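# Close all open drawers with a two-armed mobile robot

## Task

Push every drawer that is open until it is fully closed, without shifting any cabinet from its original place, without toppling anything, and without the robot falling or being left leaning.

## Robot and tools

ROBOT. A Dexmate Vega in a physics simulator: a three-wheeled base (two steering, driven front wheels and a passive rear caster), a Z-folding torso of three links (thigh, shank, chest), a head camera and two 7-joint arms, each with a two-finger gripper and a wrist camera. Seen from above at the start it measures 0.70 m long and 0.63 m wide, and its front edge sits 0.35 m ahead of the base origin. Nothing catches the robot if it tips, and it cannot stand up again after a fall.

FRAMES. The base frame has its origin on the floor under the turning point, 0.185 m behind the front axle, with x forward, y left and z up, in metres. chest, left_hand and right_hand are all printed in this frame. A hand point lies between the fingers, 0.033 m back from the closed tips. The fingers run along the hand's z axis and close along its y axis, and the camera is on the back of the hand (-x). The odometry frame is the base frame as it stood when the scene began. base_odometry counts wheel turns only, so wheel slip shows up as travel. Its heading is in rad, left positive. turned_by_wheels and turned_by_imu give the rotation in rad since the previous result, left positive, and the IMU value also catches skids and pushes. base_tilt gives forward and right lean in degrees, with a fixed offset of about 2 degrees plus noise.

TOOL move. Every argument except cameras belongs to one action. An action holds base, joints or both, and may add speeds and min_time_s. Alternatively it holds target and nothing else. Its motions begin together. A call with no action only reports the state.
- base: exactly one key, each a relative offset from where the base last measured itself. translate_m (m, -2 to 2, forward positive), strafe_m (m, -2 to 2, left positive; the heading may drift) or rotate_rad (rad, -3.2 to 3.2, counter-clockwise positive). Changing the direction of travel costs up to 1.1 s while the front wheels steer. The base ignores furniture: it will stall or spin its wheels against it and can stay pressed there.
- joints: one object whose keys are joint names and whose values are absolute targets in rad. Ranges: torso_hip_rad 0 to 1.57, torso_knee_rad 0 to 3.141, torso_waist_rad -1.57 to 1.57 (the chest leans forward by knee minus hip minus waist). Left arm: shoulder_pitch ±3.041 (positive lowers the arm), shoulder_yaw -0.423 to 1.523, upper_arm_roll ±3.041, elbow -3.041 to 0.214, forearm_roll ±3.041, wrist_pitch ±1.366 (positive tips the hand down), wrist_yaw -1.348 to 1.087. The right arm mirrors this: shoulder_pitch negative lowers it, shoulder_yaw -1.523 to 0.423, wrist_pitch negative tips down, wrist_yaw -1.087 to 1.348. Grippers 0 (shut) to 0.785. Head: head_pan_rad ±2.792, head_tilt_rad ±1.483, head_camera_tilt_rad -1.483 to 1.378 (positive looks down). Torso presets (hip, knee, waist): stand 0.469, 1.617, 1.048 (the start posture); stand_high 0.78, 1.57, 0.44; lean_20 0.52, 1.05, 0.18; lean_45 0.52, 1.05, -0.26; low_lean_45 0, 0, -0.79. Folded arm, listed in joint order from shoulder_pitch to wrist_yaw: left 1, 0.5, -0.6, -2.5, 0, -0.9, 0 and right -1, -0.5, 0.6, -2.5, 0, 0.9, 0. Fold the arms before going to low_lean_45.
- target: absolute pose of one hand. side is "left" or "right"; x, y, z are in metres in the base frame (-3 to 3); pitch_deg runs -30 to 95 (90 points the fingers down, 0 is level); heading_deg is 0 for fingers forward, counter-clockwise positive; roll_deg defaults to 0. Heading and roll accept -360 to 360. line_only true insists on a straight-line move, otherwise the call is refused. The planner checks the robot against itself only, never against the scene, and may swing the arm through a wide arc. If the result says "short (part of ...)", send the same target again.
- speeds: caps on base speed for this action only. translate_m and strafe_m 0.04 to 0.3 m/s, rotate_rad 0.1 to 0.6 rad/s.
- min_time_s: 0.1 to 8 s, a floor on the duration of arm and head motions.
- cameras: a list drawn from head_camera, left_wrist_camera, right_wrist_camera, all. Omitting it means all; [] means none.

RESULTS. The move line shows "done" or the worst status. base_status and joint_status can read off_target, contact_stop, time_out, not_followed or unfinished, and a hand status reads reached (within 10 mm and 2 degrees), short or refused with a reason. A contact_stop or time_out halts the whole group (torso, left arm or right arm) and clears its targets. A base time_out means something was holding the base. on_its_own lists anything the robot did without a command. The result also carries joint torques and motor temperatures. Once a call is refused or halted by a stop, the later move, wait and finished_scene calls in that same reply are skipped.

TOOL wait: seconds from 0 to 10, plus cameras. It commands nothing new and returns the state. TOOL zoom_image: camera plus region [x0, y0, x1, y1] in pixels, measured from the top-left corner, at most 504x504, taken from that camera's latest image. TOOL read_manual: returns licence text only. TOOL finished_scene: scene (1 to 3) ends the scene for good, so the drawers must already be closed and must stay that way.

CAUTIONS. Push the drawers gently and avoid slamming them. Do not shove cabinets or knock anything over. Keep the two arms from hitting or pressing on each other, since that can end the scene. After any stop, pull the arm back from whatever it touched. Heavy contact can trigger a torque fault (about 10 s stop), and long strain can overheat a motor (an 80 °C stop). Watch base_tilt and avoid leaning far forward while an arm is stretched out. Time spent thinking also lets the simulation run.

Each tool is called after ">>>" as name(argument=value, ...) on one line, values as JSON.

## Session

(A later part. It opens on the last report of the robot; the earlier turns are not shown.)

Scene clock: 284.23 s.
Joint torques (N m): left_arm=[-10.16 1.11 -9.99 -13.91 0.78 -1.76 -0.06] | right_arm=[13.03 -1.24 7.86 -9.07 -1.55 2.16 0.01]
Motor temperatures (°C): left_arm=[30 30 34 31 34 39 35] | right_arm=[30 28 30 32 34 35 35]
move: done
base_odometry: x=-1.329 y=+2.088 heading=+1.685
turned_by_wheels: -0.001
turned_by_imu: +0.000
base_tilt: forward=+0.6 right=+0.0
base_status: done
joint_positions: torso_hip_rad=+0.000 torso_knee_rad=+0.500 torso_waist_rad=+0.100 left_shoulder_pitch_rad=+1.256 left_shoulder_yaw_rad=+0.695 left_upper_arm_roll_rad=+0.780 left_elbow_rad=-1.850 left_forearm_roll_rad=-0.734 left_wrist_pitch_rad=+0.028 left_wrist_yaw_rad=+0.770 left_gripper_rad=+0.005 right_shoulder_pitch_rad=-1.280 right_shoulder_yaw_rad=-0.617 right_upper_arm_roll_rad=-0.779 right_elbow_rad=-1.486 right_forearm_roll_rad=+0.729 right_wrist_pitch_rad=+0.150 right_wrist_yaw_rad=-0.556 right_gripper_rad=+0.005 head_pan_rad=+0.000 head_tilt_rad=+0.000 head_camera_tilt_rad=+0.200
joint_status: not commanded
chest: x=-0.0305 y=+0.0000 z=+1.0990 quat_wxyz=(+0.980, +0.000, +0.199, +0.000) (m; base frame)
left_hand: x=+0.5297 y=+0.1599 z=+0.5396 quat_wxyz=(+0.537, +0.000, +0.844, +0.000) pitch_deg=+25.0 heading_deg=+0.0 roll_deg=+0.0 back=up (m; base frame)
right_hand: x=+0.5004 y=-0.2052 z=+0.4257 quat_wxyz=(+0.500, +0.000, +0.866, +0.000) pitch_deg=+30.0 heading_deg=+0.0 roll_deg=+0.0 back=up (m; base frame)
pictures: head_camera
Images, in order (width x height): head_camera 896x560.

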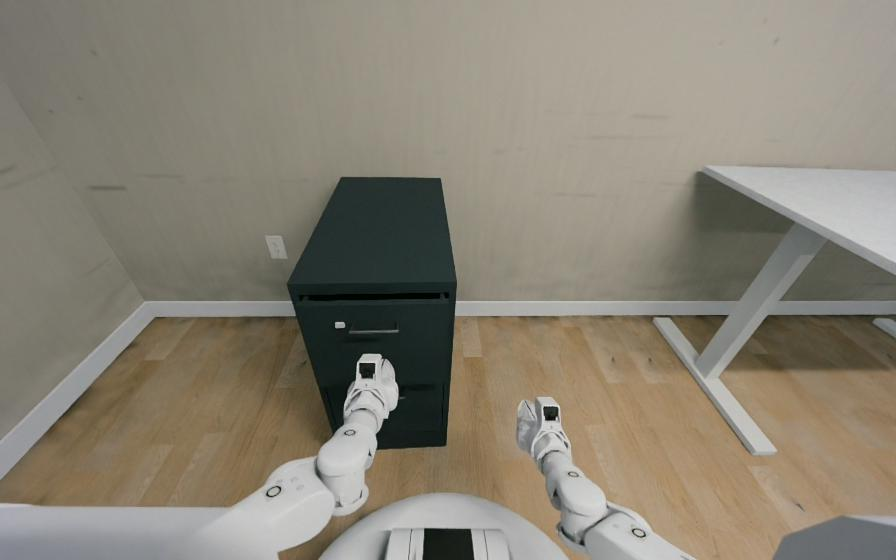

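Lip 158, drawer 167: ~0.02 left.

>>> move(base={"translate_m":0.02}, speeds={"translate_m":0.04}, cameras=["head_camera"])

>>> zoom_image(camera="head_camera", region=[280, 250, 480, 400])

Scene clock: 288.07 s.
Joint torques (N m): left_arm=[-10.89 -0.99 -6.91 -12.05 0.27 -2.58 -0.46] | right_arm=[11.47 -1.4 7.85 -8.69 -1.48 2.26 0.19]
Motor temperatures (°C): left_arm=[30 30 34 31 34 39 35] | right_arm=[30 28 30 32 34 35 35]
move: done
base_odometry: x=-1.332 y=+2.108 heading=+1.684
turned_by_wheels: -0.001
turned_by_imu: +0.000
base_tilt: forward=+0.7 right=+0.0
base_status: done
joint_positions: torso_hip_rad=+0.000 torso_knee_rad=+0.500 torso_waist_rad=+0.100 left_shoulder_pitch_rad=+1.256 left_shoulder_yaw_rad=+0.695 left_upper_arm_roll_rad=+0.780 left_elbow_rad=-1.850 left_forearm_roll_rad=-0.734 left_wrist_pitch_rad=+0.028 left_wrist_yaw_rad=+0.770 left_gripper_rad=+0.005 right_shoulder_pitch_rad=-1.280 right_shoulder_yaw_rad=-0.617 right_upper_arm_roll_rad=-0.779 right_elbow_rad=-1.486 right_forearm_roll_rad=+0.729 right_wrist_pitch_rad=+0.150 right_wrist_yaw_rad=-0.556 right_gripper_rad=+0.005 head_pan_rad=+0.000 head_tilt_rad=+0.000 head_camera_tilt_rad=+0.200
joint_status: not commanded
chest: x=-0.0304 y=+0.0000 z=+1.0990 quat_wxyz=(+0.980, +0.000, +0.199, +0.000) (m; base frame)
left_hand: x=+0.5297 y=+0.1599 z=+0.5396 quat_wxyz=(+0.537, +0.000, +0.844, +0.000) pitch_deg=+25.0 heading_deg=+0.0 roll_deg=+0.0 back=up (m; base frame)
right_hand: x=+0.5004 y=-0.2052 z=+0.4257 quat_wxyz=(+0.500, +0.000, +0.866, +0.000) pitch_deg=+30.0 heading_deg=+0.0 roll_deg=+0.0 back=up (m; base frame)
pictures: head_camera
Images, in order (width x height): head_camera 896x560.

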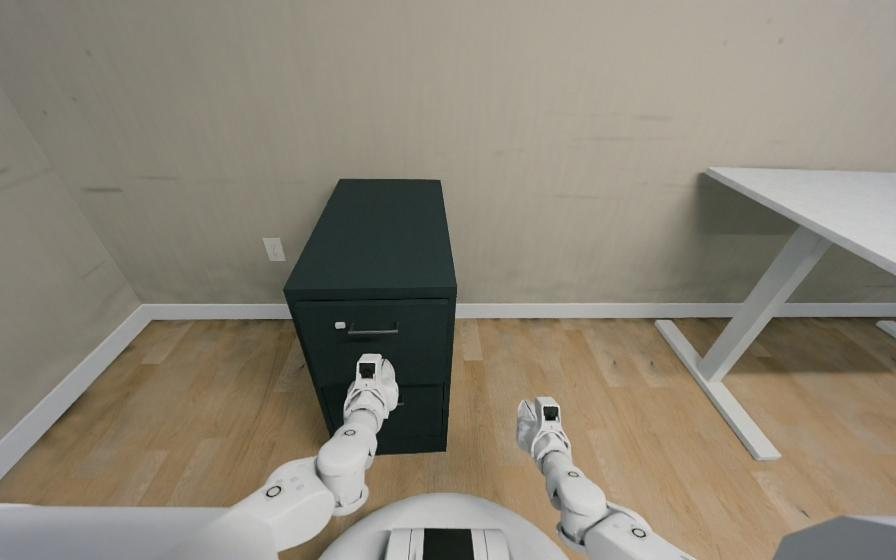

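Scaled by 2.520 from the camera's 896x560 image, which has a finer 960x600 frame.

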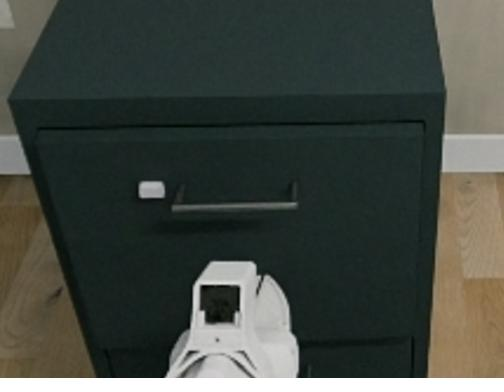

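Drawer still slightly proud; continue.

>>> move(base={"translate_m":0.012}, speeds={"translate_m":0.04}, cameras=["head_camera"])

>>> zoom_image(camera="head_camera", region=[280, 250, 480, 400])

Scene clock: 295.17 s.
Joint torques (N m): left_arm=[-9.12 2.7 -9.38 -10.56 0.42 -2.97 -0.16] | right_arm=[12.46 -1.38 7.84 -8.77 -1.53 1.81 0.12]
Motor temperatures (°C): left_arm=[30 30 34 31 34 39 35] | right_arm=[30 28 30 32 34 35 35]
move: done
base_odometry: x=-1.333 y=+2.119 heading=+1.684
turned_by_wheels: -0.001
turned_by_imu: +0.000
base_tilt: forward=+0.6 right=-0.1
base_status: done
joint_positions: torso_hip_rad=+0.000 torso_knee_rad=+0.500 torso_waist_rad=+0.100 left_shoulder_pitch_rad=+1.256 left_shoulder_yaw_rad=+0.695 left_upper_arm_roll_rad=+0.780 left_elbow_rad=-1.850 left_forearm_roll_rad=-0.734 left_wrist_pitch_rad=+0.028 left_wrist_yaw_rad=+0.770 left_gripper_rad=+0.005 right_shoulder_pitch_rad=-1.280 right_shoulder_yaw_rad=-0.617 right_upper_arm_roll_rad=-0.779 right_elbow_rad=-1.486 right_forearm_roll_rad=+0.729 right_wrist_pitch_rad=+0.150 right_wrist_yaw_rad=-0.556 right_gripper_rad=+0.005 head_pan_rad=+0.000 head_tilt_rad=+0.000 head_camera_tilt_rad=+0.200
joint_status: not commanded
chest: x=-0.0305 y=+0.0000 z=+1.0990 quat_wxyz=(+0.980, +0.000, +0.199, +0.000) (m; base frame)
left_hand: x=+0.5297 y=+0.1599 z=+0.5396 quat_wxyz=(+0.537, +0.000, +0.844, +0.000) pitch_deg=+25.0 heading_deg=+0.0 roll_deg=+0.0 back=up (m; base frame)
right_hand: x=+0.5004 y=-0.2052 z=+0.4257 quat_wxyz=(+0.500, +0.000, +0.866, +0.000) pitch_deg=+30.0 heading_deg=+0.0 roll_deg=+0.0 back=up (m; base frame)
pictures: head_camera
Images, in order (width x height): head_camera 896x560.

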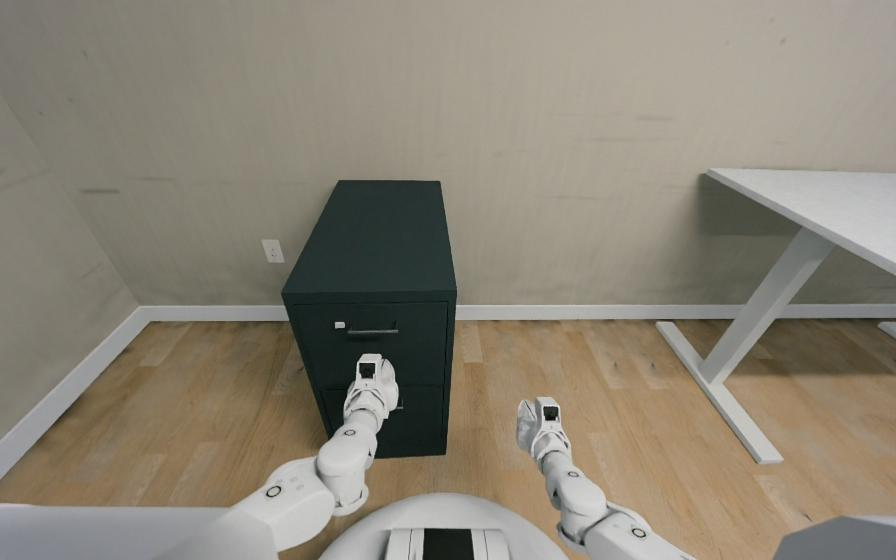

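Scaled by 2.520 from the camera's 896x560 image, which has a finer 960x600 frame.

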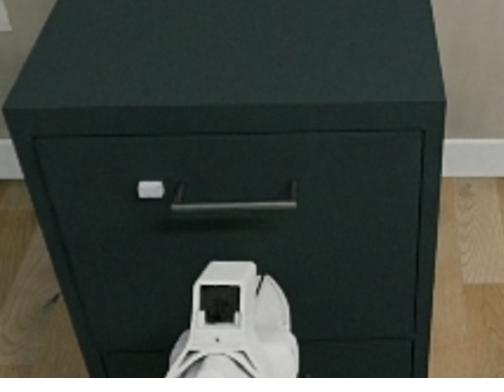

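Near flush; push until resistance.

>>> move(base={"translate_m":0.01}, speeds={"translate_m":0.04}, cameras=[])

>>> move(base={"translate_m":0.008}, speeds={"translate_m":0.04}, cameras=["head_camera"])

>>> zoom_image(camera="head_camera", region=[280, 250, 480, 400])

Scene clock: 299.50 s.
Joint torques (N m): left_arm=[-13.73 0.24 -15.86 -11.39 1.74 -3.59 -0.77] | right_arm=[13.42 -1.51 7.69 -9.57 -1.58 1.98 0.14]
Motor temperatures (°C): left_arm=[29 30 33 31 34 39 35] | right_arm=[30 28 30 32 34 35 35]
move: done
base_odometry: x=-1.334 y=+2.129 heading=+1.683
turned_by_wheels: +0.000
turned_by_imu: +0.001
base_tilt: forward=+0.7 right=-0.1
base_status: done
joint_positions: torso_hip_rad=+0.000 torso_knee_rad=+0.500 torso_waist_rad=+0.100 left_shoulder_pitch_rad=+1.256 left_shoulder_yaw_rad=+0.695 left_upper_arm_roll_rad=+0.781 left_elbow_rad=-1.850 left_forearm_roll_rad=-0.734 left_wrist_pitch_rad=+0.028 left_wrist_yaw_rad=+0.770 left_gripper_rad=+0.005 right_shoulder_pitch_rad=-1.280 right_shoulder_yaw_rad=-0.617 right_upper_arm_roll_rad=-0.779 right_elbow_rad=-1.486 right_forearm_roll_rad=+0.729 right_wrist_pitch_rad=+0.150 right_wrist_yaw_rad=-0.556 right_gripper_rad=+0.005 head_pan_rad=+0.000 head_tilt_rad=+0.000 head_camera_tilt_rad=+0.200
joint_status: not commanded
chest: x=-0.0305 y=+0.0000 z=+1.0990 quat_wxyz=(+0.980, +0.000, +0.199, +0.000) (m; base frame)
left_hand: x=+0.5293 y=+0.1598 z=+0.5392 quat_wxyz=(+0.537, +0.000, +0.844, +0.000) pitch_deg=+25.1 heading_deg=+0.0 roll_deg=+0.0 back=up (m; base frame)
right_hand: x=+0.5004 y=-0.2052 z=+0.4258 quat_wxyz=(+0.500, +0.000, +0.866, +0.000) pitch_deg=+30.0 heading_deg=+0.0 roll_deg=+0.0 back=up (m; base frame)
pictures: none
No camera images: "cameras" was empty.

Scene clock: 300.20 s.
Joint torques (N m): left_arm=[-24.14 2.75 -22.71 -9.65 2.74 -4.18 -0.72] | right_arm=[12.85 -1.88 7.83 -9.75 -1.57 2.28 0.1]
Motor temperatures (°C): left_arm=[29 30 33 31 34 39 35] | right_arm=[30 28 30 32 34 35 35]
move: done
base_odometry: x=-1.335 y=+2.137 heading=+1.683
turned_by_wheels: +0.000
turned_by_imu: +0.000
base_tilt: forward=+0.6 right=-0.1
base_status: done
joint_positions: torso_hip_rad=+0.000 torso_knee_rad=+0.500 torso_waist_rad=+0.100 left_shoulder_pitch_rad=+1.256 left_shoulder_yaw_rad=+0.695 left_upper_arm_roll_rad=+0.781 left_elbow_rad=-1.850 left_forearm_roll_rad=-0.735 left_wrist_pitch_rad=+0.029 left_wrist_yaw_rad=+0.770 left_gripper_rad=+0.005 right_shoulder_pitch_rad=-1.280 right_shoulder_yaw_rad=-0.617 right_upper_arm_roll_rad=-0.779 right_elbow_rad=-1.486 right_forearm_roll_rad=+0.729 right_wrist_pitch_rad=+0.150 right_wrist_yaw_rad=-0.556 right_gripper_rad=+0.005 head_pan_rad=+0.000 head_tilt_rad=+0.000 head_camera_tilt_rad=+0.200
joint_status: not commanded
chest: x=-0.0307 y=+0.0000 z=+1.0990 quat_wxyz=(+0.980, +0.000, +0.199, +0.000) (m; base frame)
left_hand: x=+0.5288 y=+0.1595 z=+0.5388 quat_wxyz=(+0.536, +0.000, +0.844, +0.000) pitch_deg=+25.1 heading_deg=+0.0 roll_deg=+0.0 back=up (m; base frame)
right_hand: x=+0.5003 y=-0.2052 z=+0.4259 quat_wxyz=(+0.500, +0.000, +0.866, +0.000) pitch_deg=+30.0 heading_deg=+0.0 roll_deg=+0.0 back=up (m; base frame)
pictures: head_camera
Images, in order (width x height): head_camera 896x560.

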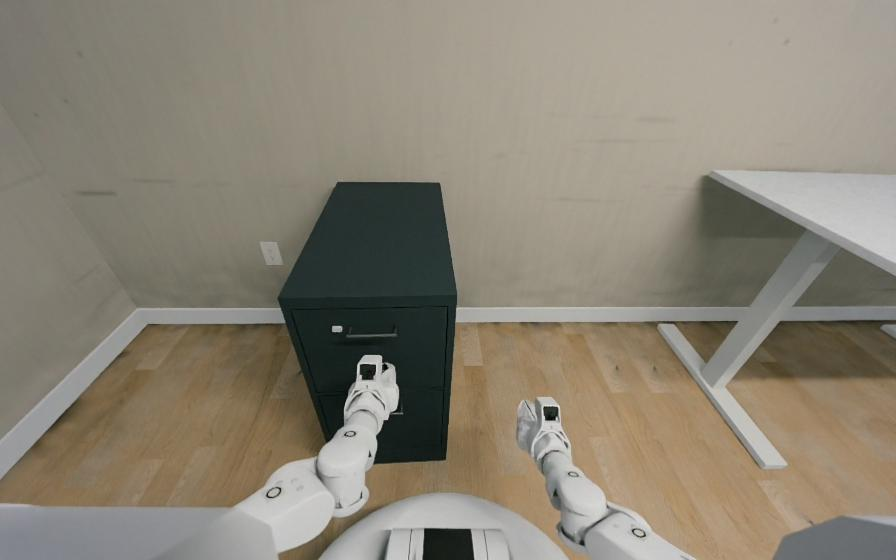

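Scaled by 2.520 from the camera's 896x560 image, which has a finer 960x600 frame.

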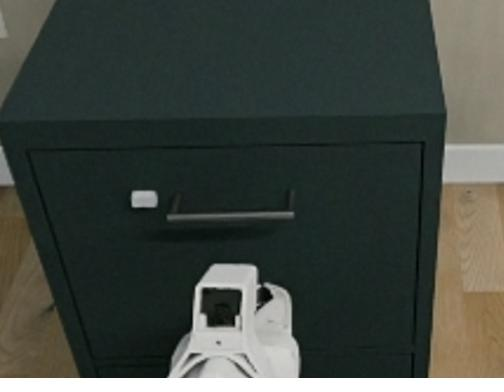

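>>> move(base={"translate_m":-0.2}, speeds={"translate_m":0.1}, cameras=["head_camera"])

>>> zoom_image(camera="head_camera", region=[260, 200, 500, 400])

Scene clock: 308.10 s.
Joint torques (N m): left_arm=[-11.41 3.15 -9.66 -10.5 0.93 -2.05 -0.67] | right_arm=[12.58 -1.61 8.01 -9.14 -1.57 2.31 0.18]
Motor temperatures (°C): left_arm=[30 30 33 31 34 39 35] | right_arm=[30 28 30 32 34 35 35]
move: done
base_odometry: x=-1.313 y=+1.938 heading=+1.683
turned_by_wheels: +0.000
turned_by_imu: +0.000
base_tilt: forward=+0.7 right=-0.1
base_status: done
joint_positions: torso_hip_rad=+0.000 torso_knee_rad=+0.500 torso_waist_rad=+0.100 left_shoulder_pitch_rad=+1.256 left_shoulder_yaw_rad=+0.695 left_upper_arm_roll_rad=+0.780 left_elbow_rad=-1.850 left_forearm_roll_rad=-0.734 left_wrist_pitch_rad=+0.028 left_wrist_yaw_rad=+0.770 left_gripper_rad=+0.005 right_shoulder_pitch_rad=-1.280 right_shoulder_yaw_rad=-0.617 right_upper_arm_roll_rad=-0.779 right_elbow_rad=-1.486 right_forearm_roll_rad=+0.729 right_wrist_pitch_rad=+0.150 right_wrist_yaw_rad=-0.556 right_gripper_rad=+0.005 head_pan_rad=+0.000 head_tilt_rad=+0.000 head_camera_tilt_rad=+0.200
joint_status: not commanded
chest: x=-0.0305 y=+0.0000 z=+1.0990 quat_wxyz=(+0.980, +0.000, +0.199, +0.000) (m; base frame)
left_hand: x=+0.5297 y=+0.1599 z=+0.5396 quat_wxyz=(+0.537, +0.000, +0.844, +0.000) pitch_deg=+25.0 heading_deg=+0.0 roll_deg=+0.0 back=up (m; base frame)
right_hand: x=+0.5004 y=-0.2052 z=+0.4258 quat_wxyz=(+0.500, +0.000, +0.866, +0.000) pitch_deg=+30.0 heading_deg=+0.0 roll_deg=+0.0 back=up (m; base frame)
pictures: head_camera
Images, in order (width x height): head_camera 896x560.

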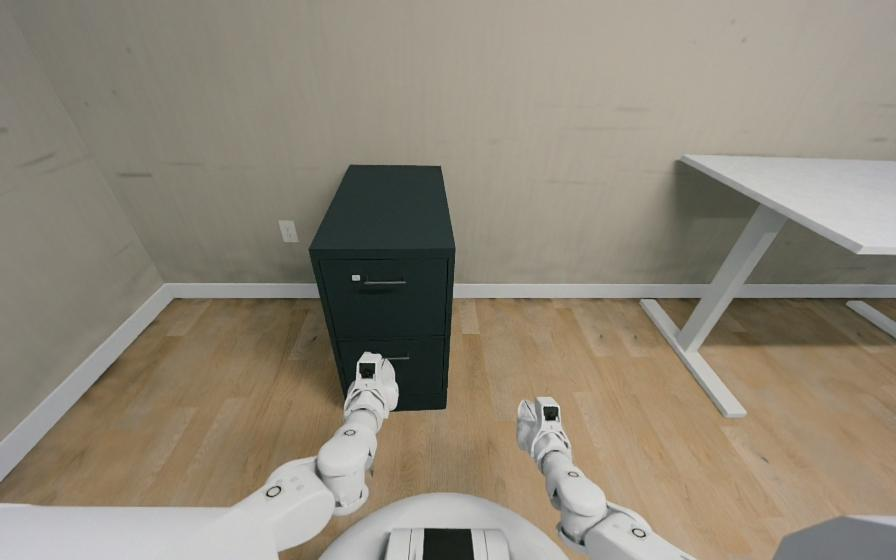

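Scaled by 2.100 from the camera's 896x560 image, which has a finer 960x600 frame.

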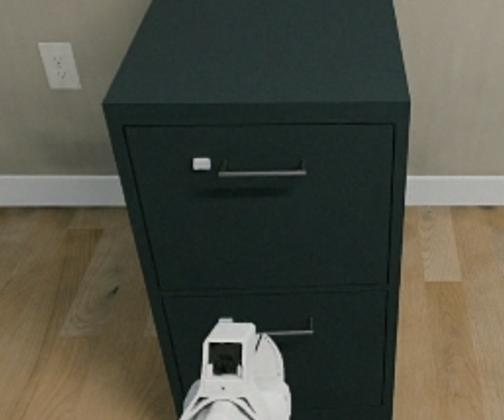

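>>> finished_scene(scene=3)

The scene is finished: the task was done.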